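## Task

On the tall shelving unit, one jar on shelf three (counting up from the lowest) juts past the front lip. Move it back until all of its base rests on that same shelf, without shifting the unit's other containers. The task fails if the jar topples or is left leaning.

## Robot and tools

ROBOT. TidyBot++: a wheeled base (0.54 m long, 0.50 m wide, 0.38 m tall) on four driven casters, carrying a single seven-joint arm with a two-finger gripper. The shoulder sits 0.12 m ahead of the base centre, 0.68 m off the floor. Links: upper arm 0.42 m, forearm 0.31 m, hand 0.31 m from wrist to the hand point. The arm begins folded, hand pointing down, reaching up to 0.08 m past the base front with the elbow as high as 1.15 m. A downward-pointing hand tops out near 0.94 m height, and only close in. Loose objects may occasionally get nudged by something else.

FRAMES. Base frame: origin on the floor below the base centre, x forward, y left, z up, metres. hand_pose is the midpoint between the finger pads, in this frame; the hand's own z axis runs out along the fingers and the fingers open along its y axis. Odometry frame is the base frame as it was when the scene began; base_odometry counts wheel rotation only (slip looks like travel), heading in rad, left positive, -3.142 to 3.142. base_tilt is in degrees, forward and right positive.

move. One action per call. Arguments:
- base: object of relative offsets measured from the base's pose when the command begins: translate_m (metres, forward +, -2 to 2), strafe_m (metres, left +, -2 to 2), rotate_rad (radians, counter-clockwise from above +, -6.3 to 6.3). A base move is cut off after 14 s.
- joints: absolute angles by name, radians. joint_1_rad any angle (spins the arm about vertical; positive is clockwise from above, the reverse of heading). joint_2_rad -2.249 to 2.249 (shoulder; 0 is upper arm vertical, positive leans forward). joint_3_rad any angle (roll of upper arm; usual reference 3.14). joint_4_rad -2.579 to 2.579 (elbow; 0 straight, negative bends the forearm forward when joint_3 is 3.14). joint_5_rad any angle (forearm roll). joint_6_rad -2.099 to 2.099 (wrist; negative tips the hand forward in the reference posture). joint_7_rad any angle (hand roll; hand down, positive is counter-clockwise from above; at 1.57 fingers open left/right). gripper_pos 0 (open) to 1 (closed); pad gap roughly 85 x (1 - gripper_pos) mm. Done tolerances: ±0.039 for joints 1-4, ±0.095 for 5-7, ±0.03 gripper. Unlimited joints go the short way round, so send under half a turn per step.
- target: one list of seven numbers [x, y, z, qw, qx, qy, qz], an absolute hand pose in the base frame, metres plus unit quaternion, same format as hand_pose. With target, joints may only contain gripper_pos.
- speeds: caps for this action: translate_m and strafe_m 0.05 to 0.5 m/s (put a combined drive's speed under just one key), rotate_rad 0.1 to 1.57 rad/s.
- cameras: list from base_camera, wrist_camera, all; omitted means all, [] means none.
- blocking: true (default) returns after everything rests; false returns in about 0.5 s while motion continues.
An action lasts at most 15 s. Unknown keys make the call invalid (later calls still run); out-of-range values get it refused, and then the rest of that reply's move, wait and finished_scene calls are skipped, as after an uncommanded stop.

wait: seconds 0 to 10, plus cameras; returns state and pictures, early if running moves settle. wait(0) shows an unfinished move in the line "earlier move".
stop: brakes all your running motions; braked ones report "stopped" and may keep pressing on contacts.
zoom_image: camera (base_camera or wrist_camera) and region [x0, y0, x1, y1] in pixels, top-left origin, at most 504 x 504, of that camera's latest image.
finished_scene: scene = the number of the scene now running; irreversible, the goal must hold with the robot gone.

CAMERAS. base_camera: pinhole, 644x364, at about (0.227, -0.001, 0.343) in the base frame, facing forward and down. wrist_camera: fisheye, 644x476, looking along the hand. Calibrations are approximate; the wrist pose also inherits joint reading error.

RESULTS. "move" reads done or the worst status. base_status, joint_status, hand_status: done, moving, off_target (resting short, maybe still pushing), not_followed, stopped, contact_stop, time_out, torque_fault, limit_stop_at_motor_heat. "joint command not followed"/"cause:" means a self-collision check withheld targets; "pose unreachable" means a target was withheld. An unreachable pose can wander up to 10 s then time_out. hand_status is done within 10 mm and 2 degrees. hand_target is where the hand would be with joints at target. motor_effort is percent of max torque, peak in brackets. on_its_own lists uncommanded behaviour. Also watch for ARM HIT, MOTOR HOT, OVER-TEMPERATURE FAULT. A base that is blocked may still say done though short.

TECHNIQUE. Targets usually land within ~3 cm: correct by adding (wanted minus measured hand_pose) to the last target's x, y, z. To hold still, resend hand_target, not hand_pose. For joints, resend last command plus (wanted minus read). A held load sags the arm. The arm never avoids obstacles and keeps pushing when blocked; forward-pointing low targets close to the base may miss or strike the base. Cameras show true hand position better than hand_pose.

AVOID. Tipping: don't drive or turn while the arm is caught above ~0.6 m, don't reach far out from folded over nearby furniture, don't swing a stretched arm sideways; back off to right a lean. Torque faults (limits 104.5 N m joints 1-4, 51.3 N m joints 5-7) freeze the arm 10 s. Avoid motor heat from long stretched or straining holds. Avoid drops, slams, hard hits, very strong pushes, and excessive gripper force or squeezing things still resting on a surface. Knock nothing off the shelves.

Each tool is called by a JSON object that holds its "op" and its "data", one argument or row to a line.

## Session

{"op": "move", "data": {
  "joints": {"joint_6_rad": 0.5}
}}

Scene clock: 1.97 s.
move: done
base_odometry: x=+0.000 y=+0.000 heading=+0.000
base_tilt: forward=+1.0 right=+0.4
base_status: not commanded
joint_positions: joint_1_rad=+0.045 joint_2_rad=-0.329 joint_3_rad=+3.131 joint_4_rad=-2.525 joint_5_rad=+0.020 joint_6_rad=+0.446 joint_7_rad=+1.620 gripper_pos=+0.000
joint_status: all done
motor_effort: joint_1_rad=-1(1) joint_2_rad=-7(7) joint_3_rad=+0(1) joint_4_rad=+18(18) joint_5_rad=-1(1) joint_6_rad=+8(8) joint_7_rad=+0(1)
hand_pose: x=+0.5442 y=-0.0105 z=+0.8403 quat_wxyz=(+0.031, +0.768, +0.016, +0.640) (m; base frame)
hand_target: x=+0.5474 y=-0.0103 z=+0.8587 quat_wxyz=(+0.031, +0.749, +0.016, +0.662) (m; base frame)
hand_status: not commanded
pictures: base_camera, wrist_camera
camera_calibration:
wrist_camera: T_world_to_cam=[[-0.0183564, -0.995452, 0.0934838, -0.0836805], [-0.240568, -0.0863554, -0.966783, 0.989014], [0.970459, -0.0402359, -0.237889, -0.189728], [0, 0, 0, 1]] pos_world=[0.420512, -0.00552708, 0.918851]

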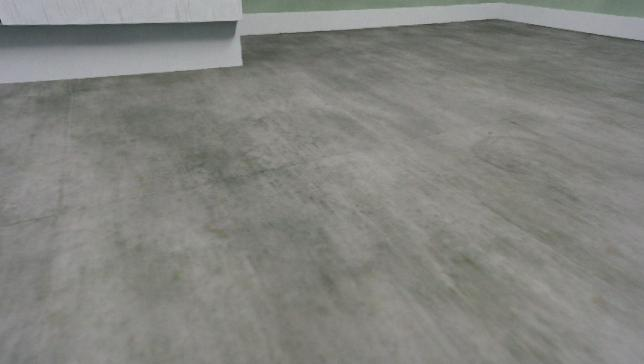

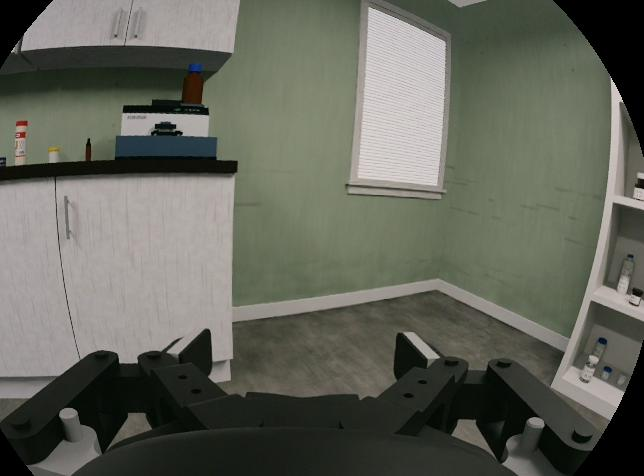

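{"op": "move", "data": {
  "joints": {"joint_1_rad": 1.0},
  "cameras": ["wrist_camera"]
}}

Scene clock: 4.40 s.
move: done
base_odometry: x=+0.000 y=+0.000 heading=+0.000
base_tilt: forward=+1.0 right=+0.4
base_status: not commanded
joint_positions: joint_1_rad=+0.976 joint_2_rad=-0.329 joint_3_rad=+3.131 joint_4_rad=-2.525 joint_5_rad=+0.020 joint_6_rad=+0.446 joint_7_rad=+1.620 gripper_pos=+0.000
joint_status: all done
motor_effort: joint_1_rad=+0(2) joint_2_rad=-7(7) joint_3_rad=-1(1) joint_4_rad=+17(18) joint_5_rad=-1(2) joint_6_rad=+8(8) joint_7_rad=+0(1)
hand_pose: x=+0.3644 y=-0.3474 z=+0.8404 quat_wxyz=(+0.315, +0.693, -0.330, +0.558) (m; base frame)
hand_target: x=+0.3582 y=-0.3556 z=+0.8587 quat_wxyz=(+0.332, +0.672, -0.330, +0.573) (m; base frame)
hand_status: not commanded
pictures: wrist_camera
camera_calibration:
wrist_camera: T_world_to_cam=[[-0.809604, -0.579484, 0.0934858, 0.0104795], [-0.212685, 0.141164, -0.96687, 0.985732], [0.547089, -0.802665, -0.237534, -0.139675], [0, 0, 0, 1]] pos_world=[0.294549, -0.245189, 0.918917]

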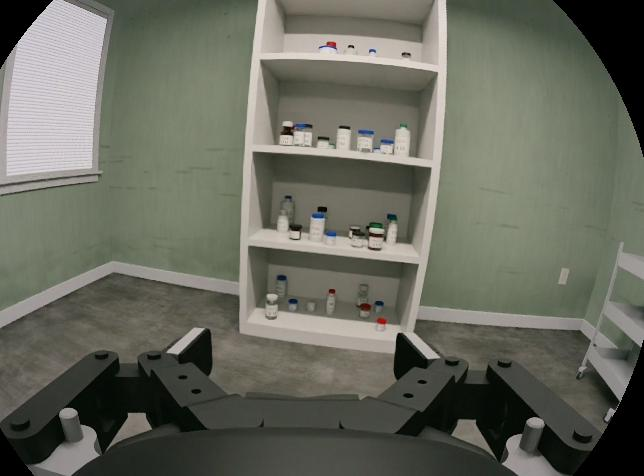

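{"op": "zoom_image", "data": {
  "camera": "wrist_camera",
  "region": [240, 110, 450, 270]
}}

{"op": "zoom_image", "data": {
  "camera": "wrist_camera",
  "region": [230, 270, 430, 370]
}}

Scaled by 2.400.

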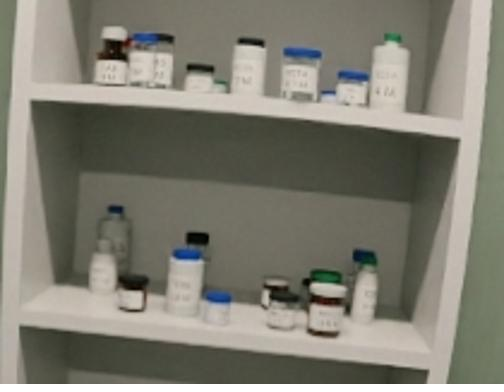

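Scaled by 2.520.

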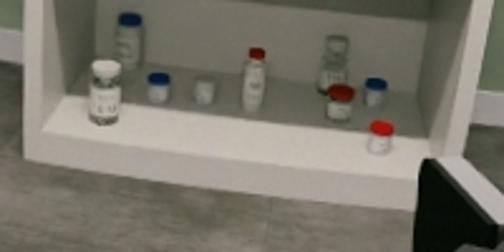

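{"op": "move", "data": {
  "base": {"translate_m": 0.37, "strafe_m": -0.827, "rotate_rad": -1.04},
  "joints": {"joint_1_rad": 0.02, "joint_2_rad": 0.0, "joint_3_rad": 3.14, "joint_4_rad": -0.8, "joint_5_rad": 0.0, "joint_6_rad": -1.4, "joint_7_rad": 1.571, "gripper_pos": 0.68}
}}

Scene clock: 10.63 s.
move: done
base_odometry: x=+0.370 y=-0.827 heading=-1.040
base_tilt: forward=+1.0 right=+0.4
base_status: done
joint_positions: joint_1_rad=+0.044 joint_2_rad=+0.005 joint_3_rad=+3.131 joint_4_rad=-0.824 joint_5_rad=+0.020 joint_6_rad=-1.363 joint_7_rad=+1.620 gripper_pos=+0.680
joint_status: all done
motor_effort: joint_1_rad=-1(2) joint_2_rad=-18(23) joint_3_rad=-1(3) joint_4_rad=+16(22) joint_5_rad=-1(2) joint_6_rad=+6(10) joint_7_rad=+1(2)
hand_pose: x=+0.6055 y=-0.0210 z=+1.1334 quat_wxyz=(+0.028, +0.890, +0.004, +0.456) (m; base frame)
hand_target: x=+0.5961 y=-0.0074 z=+1.1384 quat_wxyz=(+0.004, +0.891, -0.008, +0.454) (m; base frame)
hand_status: not commanded
pictures: base_camera, wrist_camera
camera_calibration:
wrist_camera: T_world_to_cam=[[-0.0101316, -0.996809, 0.0791733, -0.109159], [-0.633133, -0.0548897, -0.772094, 1.30396], [0.773977, -0.0579498, -0.630557, 0.383685], [0, 0, 0, 1]] pos_world=[0.527511, -0.0150027, 1.25736]

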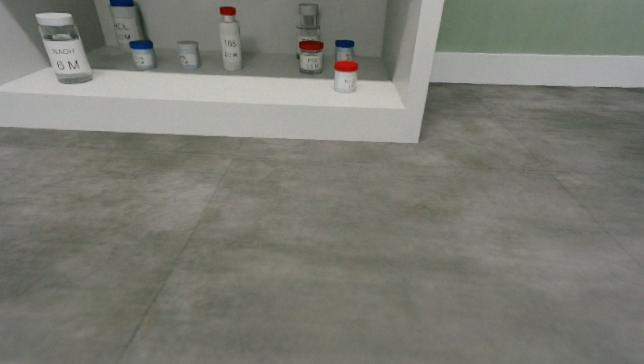

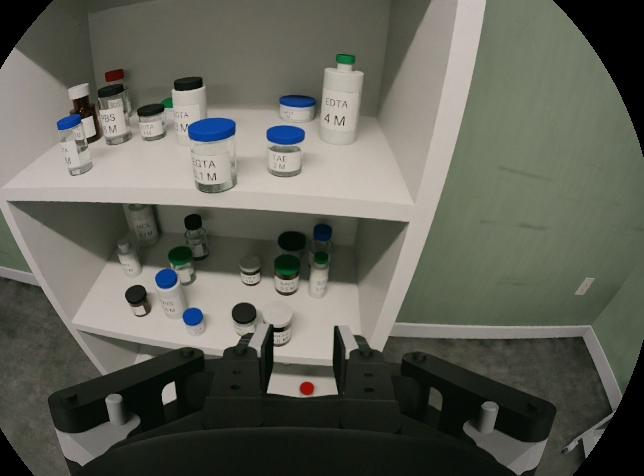

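{"op": "zoom_image", "data": {
  "camera": "wrist_camera",
  "region": [150, 60, 430, 230]
}}

{"op": "zoom_image", "data": {
  "camera": "wrist_camera",
  "region": [0, 60, 260, 220]
}}

Scaled by 1.800.

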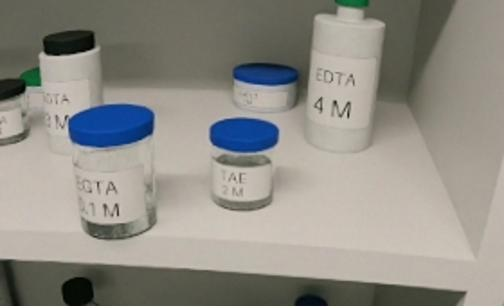

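Scaled by 1.938.

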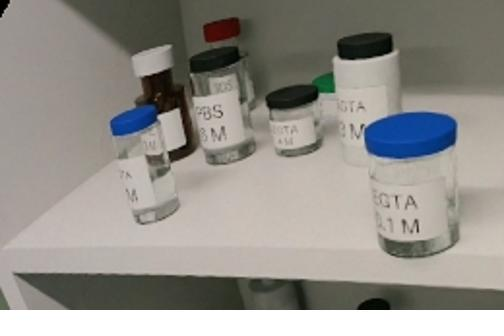

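{"op": "zoom_image", "data": {
  "camera": "wrist_camera",
  "region": [170, 150, 270, 220]
}}

{"op": "zoom_image", "data": {
  "camera": "wrist_camera",
  "region": [0, 110, 130, 220]
}}

Scaled by 5.040.

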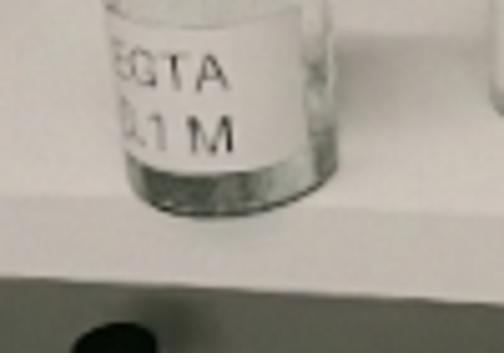

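Scaled by 3.877.

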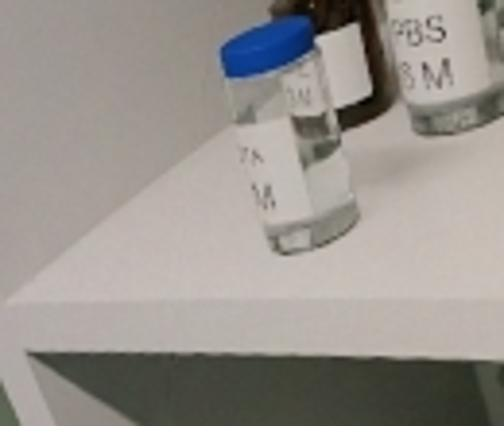

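{"op": "move", "data": {
  "base": {"translate_m": 0.12, "strafe_m": 0.1},
  "joints": {"joint_1_rad": -0.03, "joint_2_rad": -0.038, "joint_4_rad": -1.44, "joint_6_rad": -0.53, "joint_7_rad": 1.52, "gripper_pos": 0.55}
}}

{"op": "zoom_image", "data": {
  "camera": "wrist_camera",
  "region": [200, 150, 400, 350]
}}

Scene clock: 15.40 s.
move: done
base_odometry: x=+0.517 y=-0.880 heading=-1.041
base_tilt: forward=+1.0 right=+0.4
base_status: done
joint_positions: joint_1_rad=-0.005 joint_2_rad=-0.024 joint_3_rad=+3.131 joint_4_rad=-1.430 joint_5_rad=+0.020 joint_6_rad=-0.586 joint_7_rad=+1.573 gripper_pos=+0.550
joint_status: all done
motor_effort: joint_1_rad=-1(3) joint_2_rad=-21(25) joint_3_rad=-1(2) joint_4_rad=+20(21) joint_5_rad=-1(2) joint_6_rad=+7(9) joint_7_rad=+1(2)
hand_pose: x=+0.7028 y=+0.0071 z=+1.0271 quat_wxyz=(+0.005, +0.839, +0.011, +0.544) (m; base frame)
hand_target: x=+0.7038 y=+0.0199 z=+1.0451 quat_wxyz=(-0.023, +0.823, -0.008, +0.568) (m; base frame)
hand_status: not commanded
pictures: base_camera, wrist_camera
camera_calibration:
wrist_camera: T_world_to_cam=[[0.0159267, -0.998748, 0.0474271, -0.0574295], [-0.462951, -0.0494084, -0.885006, 1.28131], [0.886241, -0.00786124, -0.463159, -0.00822966], [0, 0, 0, 1]] pos_world=[0.601393, 0.00588537, 1.13288]

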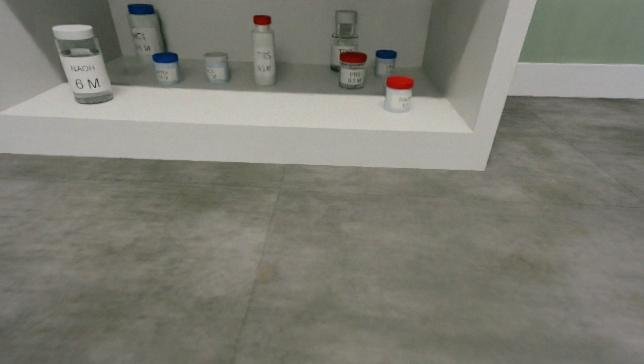

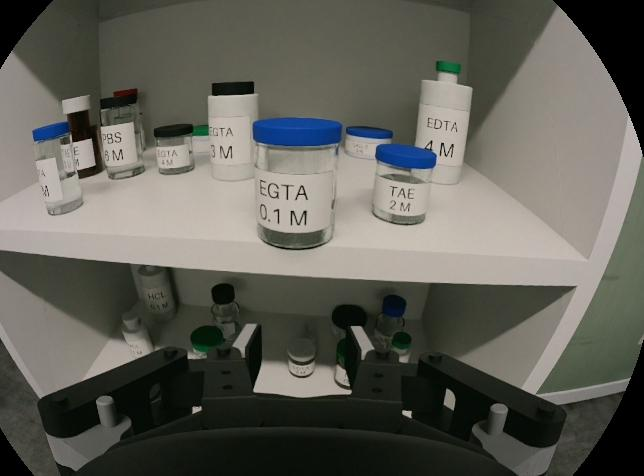

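Scaled by 2.520.

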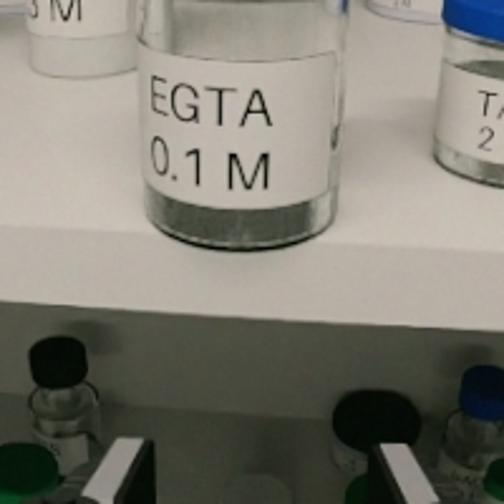

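{"op": "move", "data": {
  "base": {"strafe_m": 0.008, "translate_m": 0.1},
  "speeds": {"translate_m": 0.1},
  "joints": {"joint_2_rad": -0.038, "joint_4_rad": -1.423, "joint_6_rad": -0.511}
}}

{"op": "zoom_image", "data": {
  "camera": "wrist_camera",
  "region": [200, 220, 400, 380]
}}

Scene clock: 20.60 s.
move: done
base_odometry: x=+0.575 y=-0.963 heading=-1.040
base_tilt: forward=+1.0 right=+0.4
base_status: done
joint_positions: joint_1_rad=-0.007 joint_2_rad=-0.032 joint_3_rad=+3.131 joint_4_rad=-1.429 joint_5_rad=+0.020 joint_6_rad=-0.562 joint_7_rad=+1.572 gripper_pos=+0.550
joint_status: all done
motor_effort: joint_1_rad=-1(2) joint_2_rad=-21(25) joint_3_rad=+0(2) joint_4_rad=+20(21) joint_5_rad=-1(1) joint_6_rad=+7(8) joint_7_rad=+0(1)
hand_pose: x=+0.7030 y=+0.0081 z=+1.0390 quat_wxyz=(+0.005, +0.830, +0.012, +0.557) (m; base frame)
hand_target: x=+0.7066 y=+0.0199 z=+1.0609 quat_wxyz=(-0.024, +0.812, -0.008, +0.583) (m; base frame)
hand_status: not commanded
pictures: base_camera, wrist_camera
camera_calibration:
wrist_camera: T_world_to_cam=[[0.0160798, -0.998759, 0.0471323, -0.0568167], [-0.43381, -0.0494394, -0.899647, 1.2867], [0.900861, -0.00598034, -0.434067, -0.0434211], [0, 0, 0, 1]] pos_world=[0.598213, 0.00660768, 1.1414]

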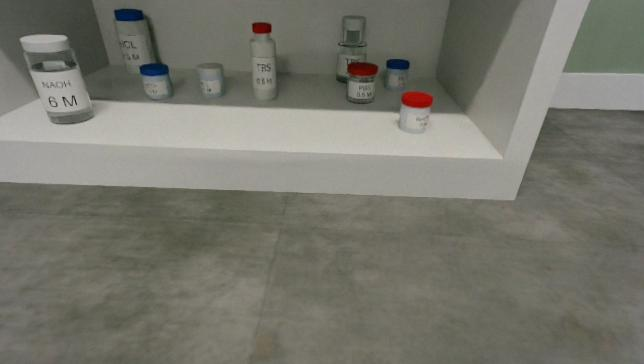

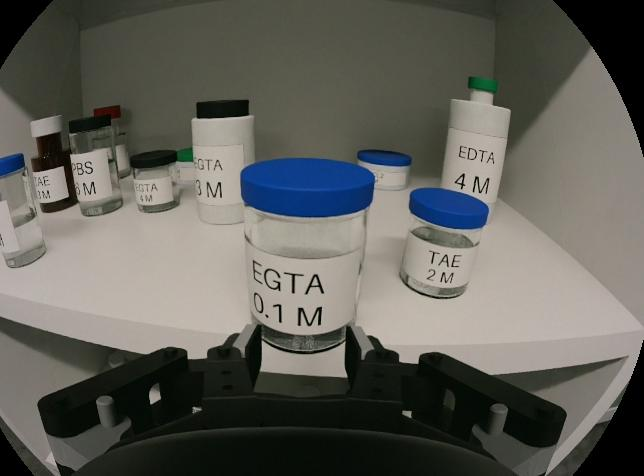

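Scaled by 2.520.

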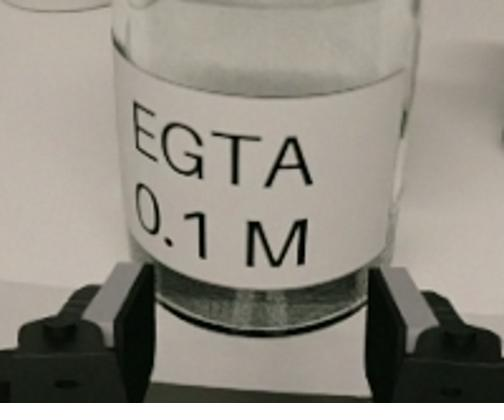

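{"op": "move", "data": {
  "base": {"translate_m": 0.06},
  "speeds": {"translate_m": 0.05},
  "cameras": ["wrist_camera"]
}}

{"op": "zoom_image", "data": {
  "camera": "wrist_camera",
  "region": [200, 220, 400, 380]
}}

Scene clock: 24.47 s.
move: done
base_odometry: x=+0.606 y=-1.015 heading=-1.040
base_tilt: forward=+1.0 right=+0.4
base_status: done
joint_positions: joint_1_rad=-0.007 joint_2_rad=-0.034 joint_3_rad=+3.131 joint_4_rad=-1.429 joint_5_rad=+0.020 joint_6_rad=-0.561 joint_7_rad=+1.572 gripper_pos=+0.550
joint_status: not commanded
motor_effort: joint_1_rad=-1(1) joint_2_rad=-21(24) joint_3_rad=-1(1) joint_4_rad=+20(21) joint_5_rad=-1(1) joint_6_rad=+7(8) joint_7_rad=+0(1)
hand_pose: x=+0.7024 y=+0.0081 z=+1.0403 quat_wxyz=(+0.005, +0.829, +0.012, +0.559) (m; base frame)
hand_target: x=+0.7066 y=+0.0199 z=+1.0609 quat_wxyz=(-0.024, +0.812, -0.008, +0.583) (m; base frame)
hand_status: not commanded
pictures: wrist_camera
camera_calibration:
wrist_camera: T_world_to_cam=[[0.015979, -0.998765, 0.0470402, -0.0566702], [-0.431382, -0.0493287, -0.90082, 1.28717], [0.902028, -0.0058981, -0.431637, -0.0455887], [0, 0, 0, 1]] pos_world=[0.59729, 0.00662539, 1.1425]

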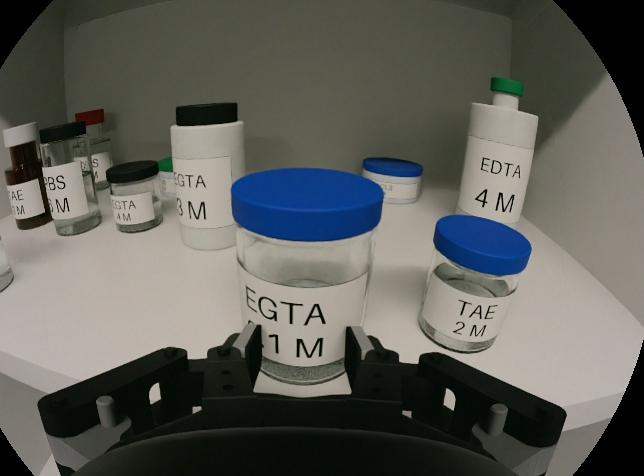

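Scaled by 2.520.

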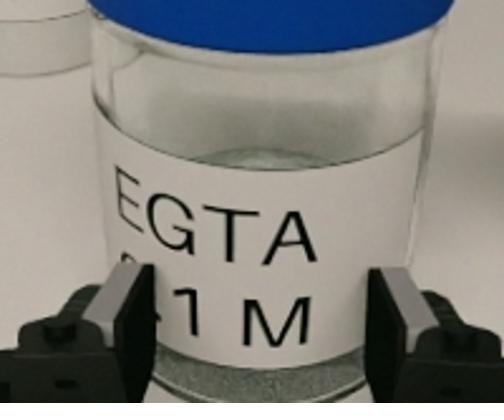

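{"op": "move", "data": {
  "base": {"translate_m": 0.018},
  "speeds": {"translate_m": 0.05},
  "cameras": ["wrist_camera"]
}}

{"op": "move", "data": {
  "base": {"translate_m": -0.15},
  "speeds": {"translate_m": 0.15},
  "cameras": ["wrist_camera"]
}}

{"op": "zoom_image", "data": {
  "camera": "wrist_camera",
  "region": [200, 150, 400, 320]
}}

Scene clock: 26.30 s.
move: done
base_odometry: x=+0.615 y=-1.030 heading=-1.040
base_tilt: forward=+1.0 right=+0.4
base_status: done
joint_positions: joint_1_rad=-0.007 joint_2_rad=-0.036 joint_3_rad=+3.131 joint_4_rad=-1.429 joint_5_rad=+0.020 joint_6_rad=-0.561 joint_7_rad=+1.572 gripper_pos=+0.550
joint_status: not commanded
motor_effort: joint_1_rad=-1(1) joint_2_rad=-21(24) joint_3_rad=-1(1) joint_4_rad=+20(21) joint_5_rad=-1(1) joint_6_rad=+7(8) joint_7_rad=+1(1)
hand_pose: x=+0.7018 y=+0.0082 z=+1.0417 quat_wxyz=(+0.005, +0.829, +0.012, +0.560) (m; base frame)
hand_target: x=+0.7066 y=+0.0199 z=+1.0609 quat_wxyz=(-0.024, +0.812, -0.008, +0.583) (m; base frame)
hand_status: not commanded
pictures: wrist_camera
camera_calibration:
wrist_camera: T_world_to_cam=[[0.0159554, -0.998765, 0.0470595, -0.0566747], [-0.428913, -0.0493519, -0.901997, 1.28763], [0.903205, -0.00579274, -0.42917, -0.0478847], [0, 0, 0, 1]] pos_world=[0.596434, 0.00666489, 1.14355]

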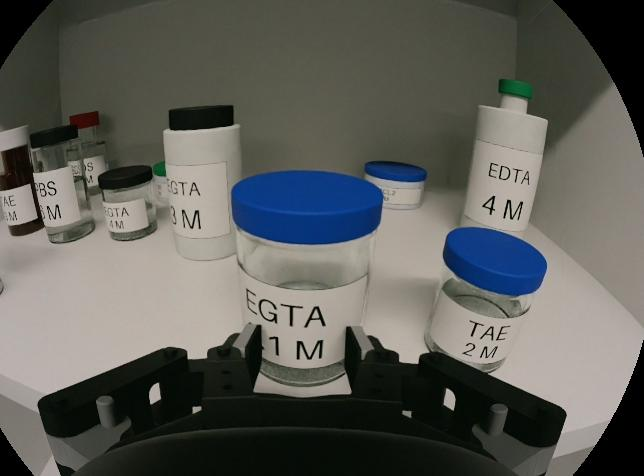

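Scene clock: 27.90 s.
move: done
base_odometry: x=+0.539 y=-0.901 heading=-1.039
base_tilt: forward=+1.0 right=+0.4
base_status: done
joint_positions: joint_1_rad=-0.008 joint_2_rad=-0.040 joint_3_rad=+3.131 joint_4_rad=-1.429 joint_5_rad=+0.020 joint_6_rad=-0.560 joint_7_rad=+1.572 gripper_pos=+0.550
joint_status: not commanded
motor_effort: joint_1_rad=-1(2) joint_2_rad=-21(25) joint_3_rad=+0(2) joint_4_rad=+21(21) joint_5_rad=-1(2) joint_6_rad=+7(8) joint_7_rad=+1(1)
hand_pose: x=+0.7004 y=+0.0090 z=+1.0442 quat_wxyz=(+0.004, +0.827, +0.012, +0.562) (m; base frame)
hand_target: x=+0.7066 y=+0.0199 z=+1.0609 quat_wxyz=(-0.024, +0.812, -0.008, +0.583) (m; base frame)
hand_status: not commanded
pictures: wrist_camera
camera_calibration:
wrist_camera: T_world_to_cam=[[0.0170779, -0.998747, 0.0470378, -0.0567549], [-0.424631, -0.0498361, -0.903994, 1.28844], [0.905205, -0.00453538, -0.42495, -0.0514067], [0, 0, 0, 1]] pos_world=[0.594613, 0.00729376, 1.14556]

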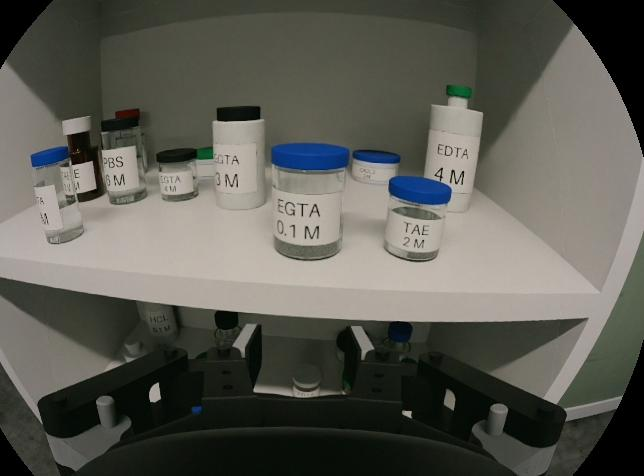

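Scaled by 2.520.

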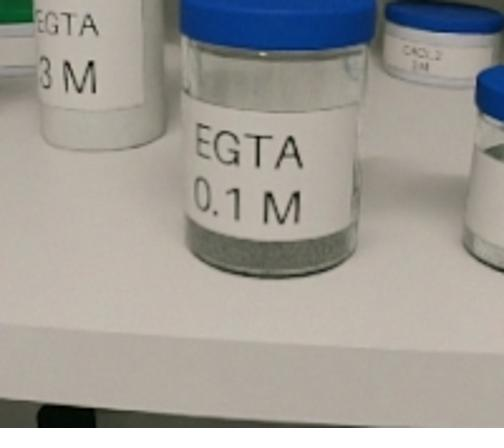

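{"op": "finished_scene", "data": {
  "scene": 2
}}

The scene is finished: the task was done.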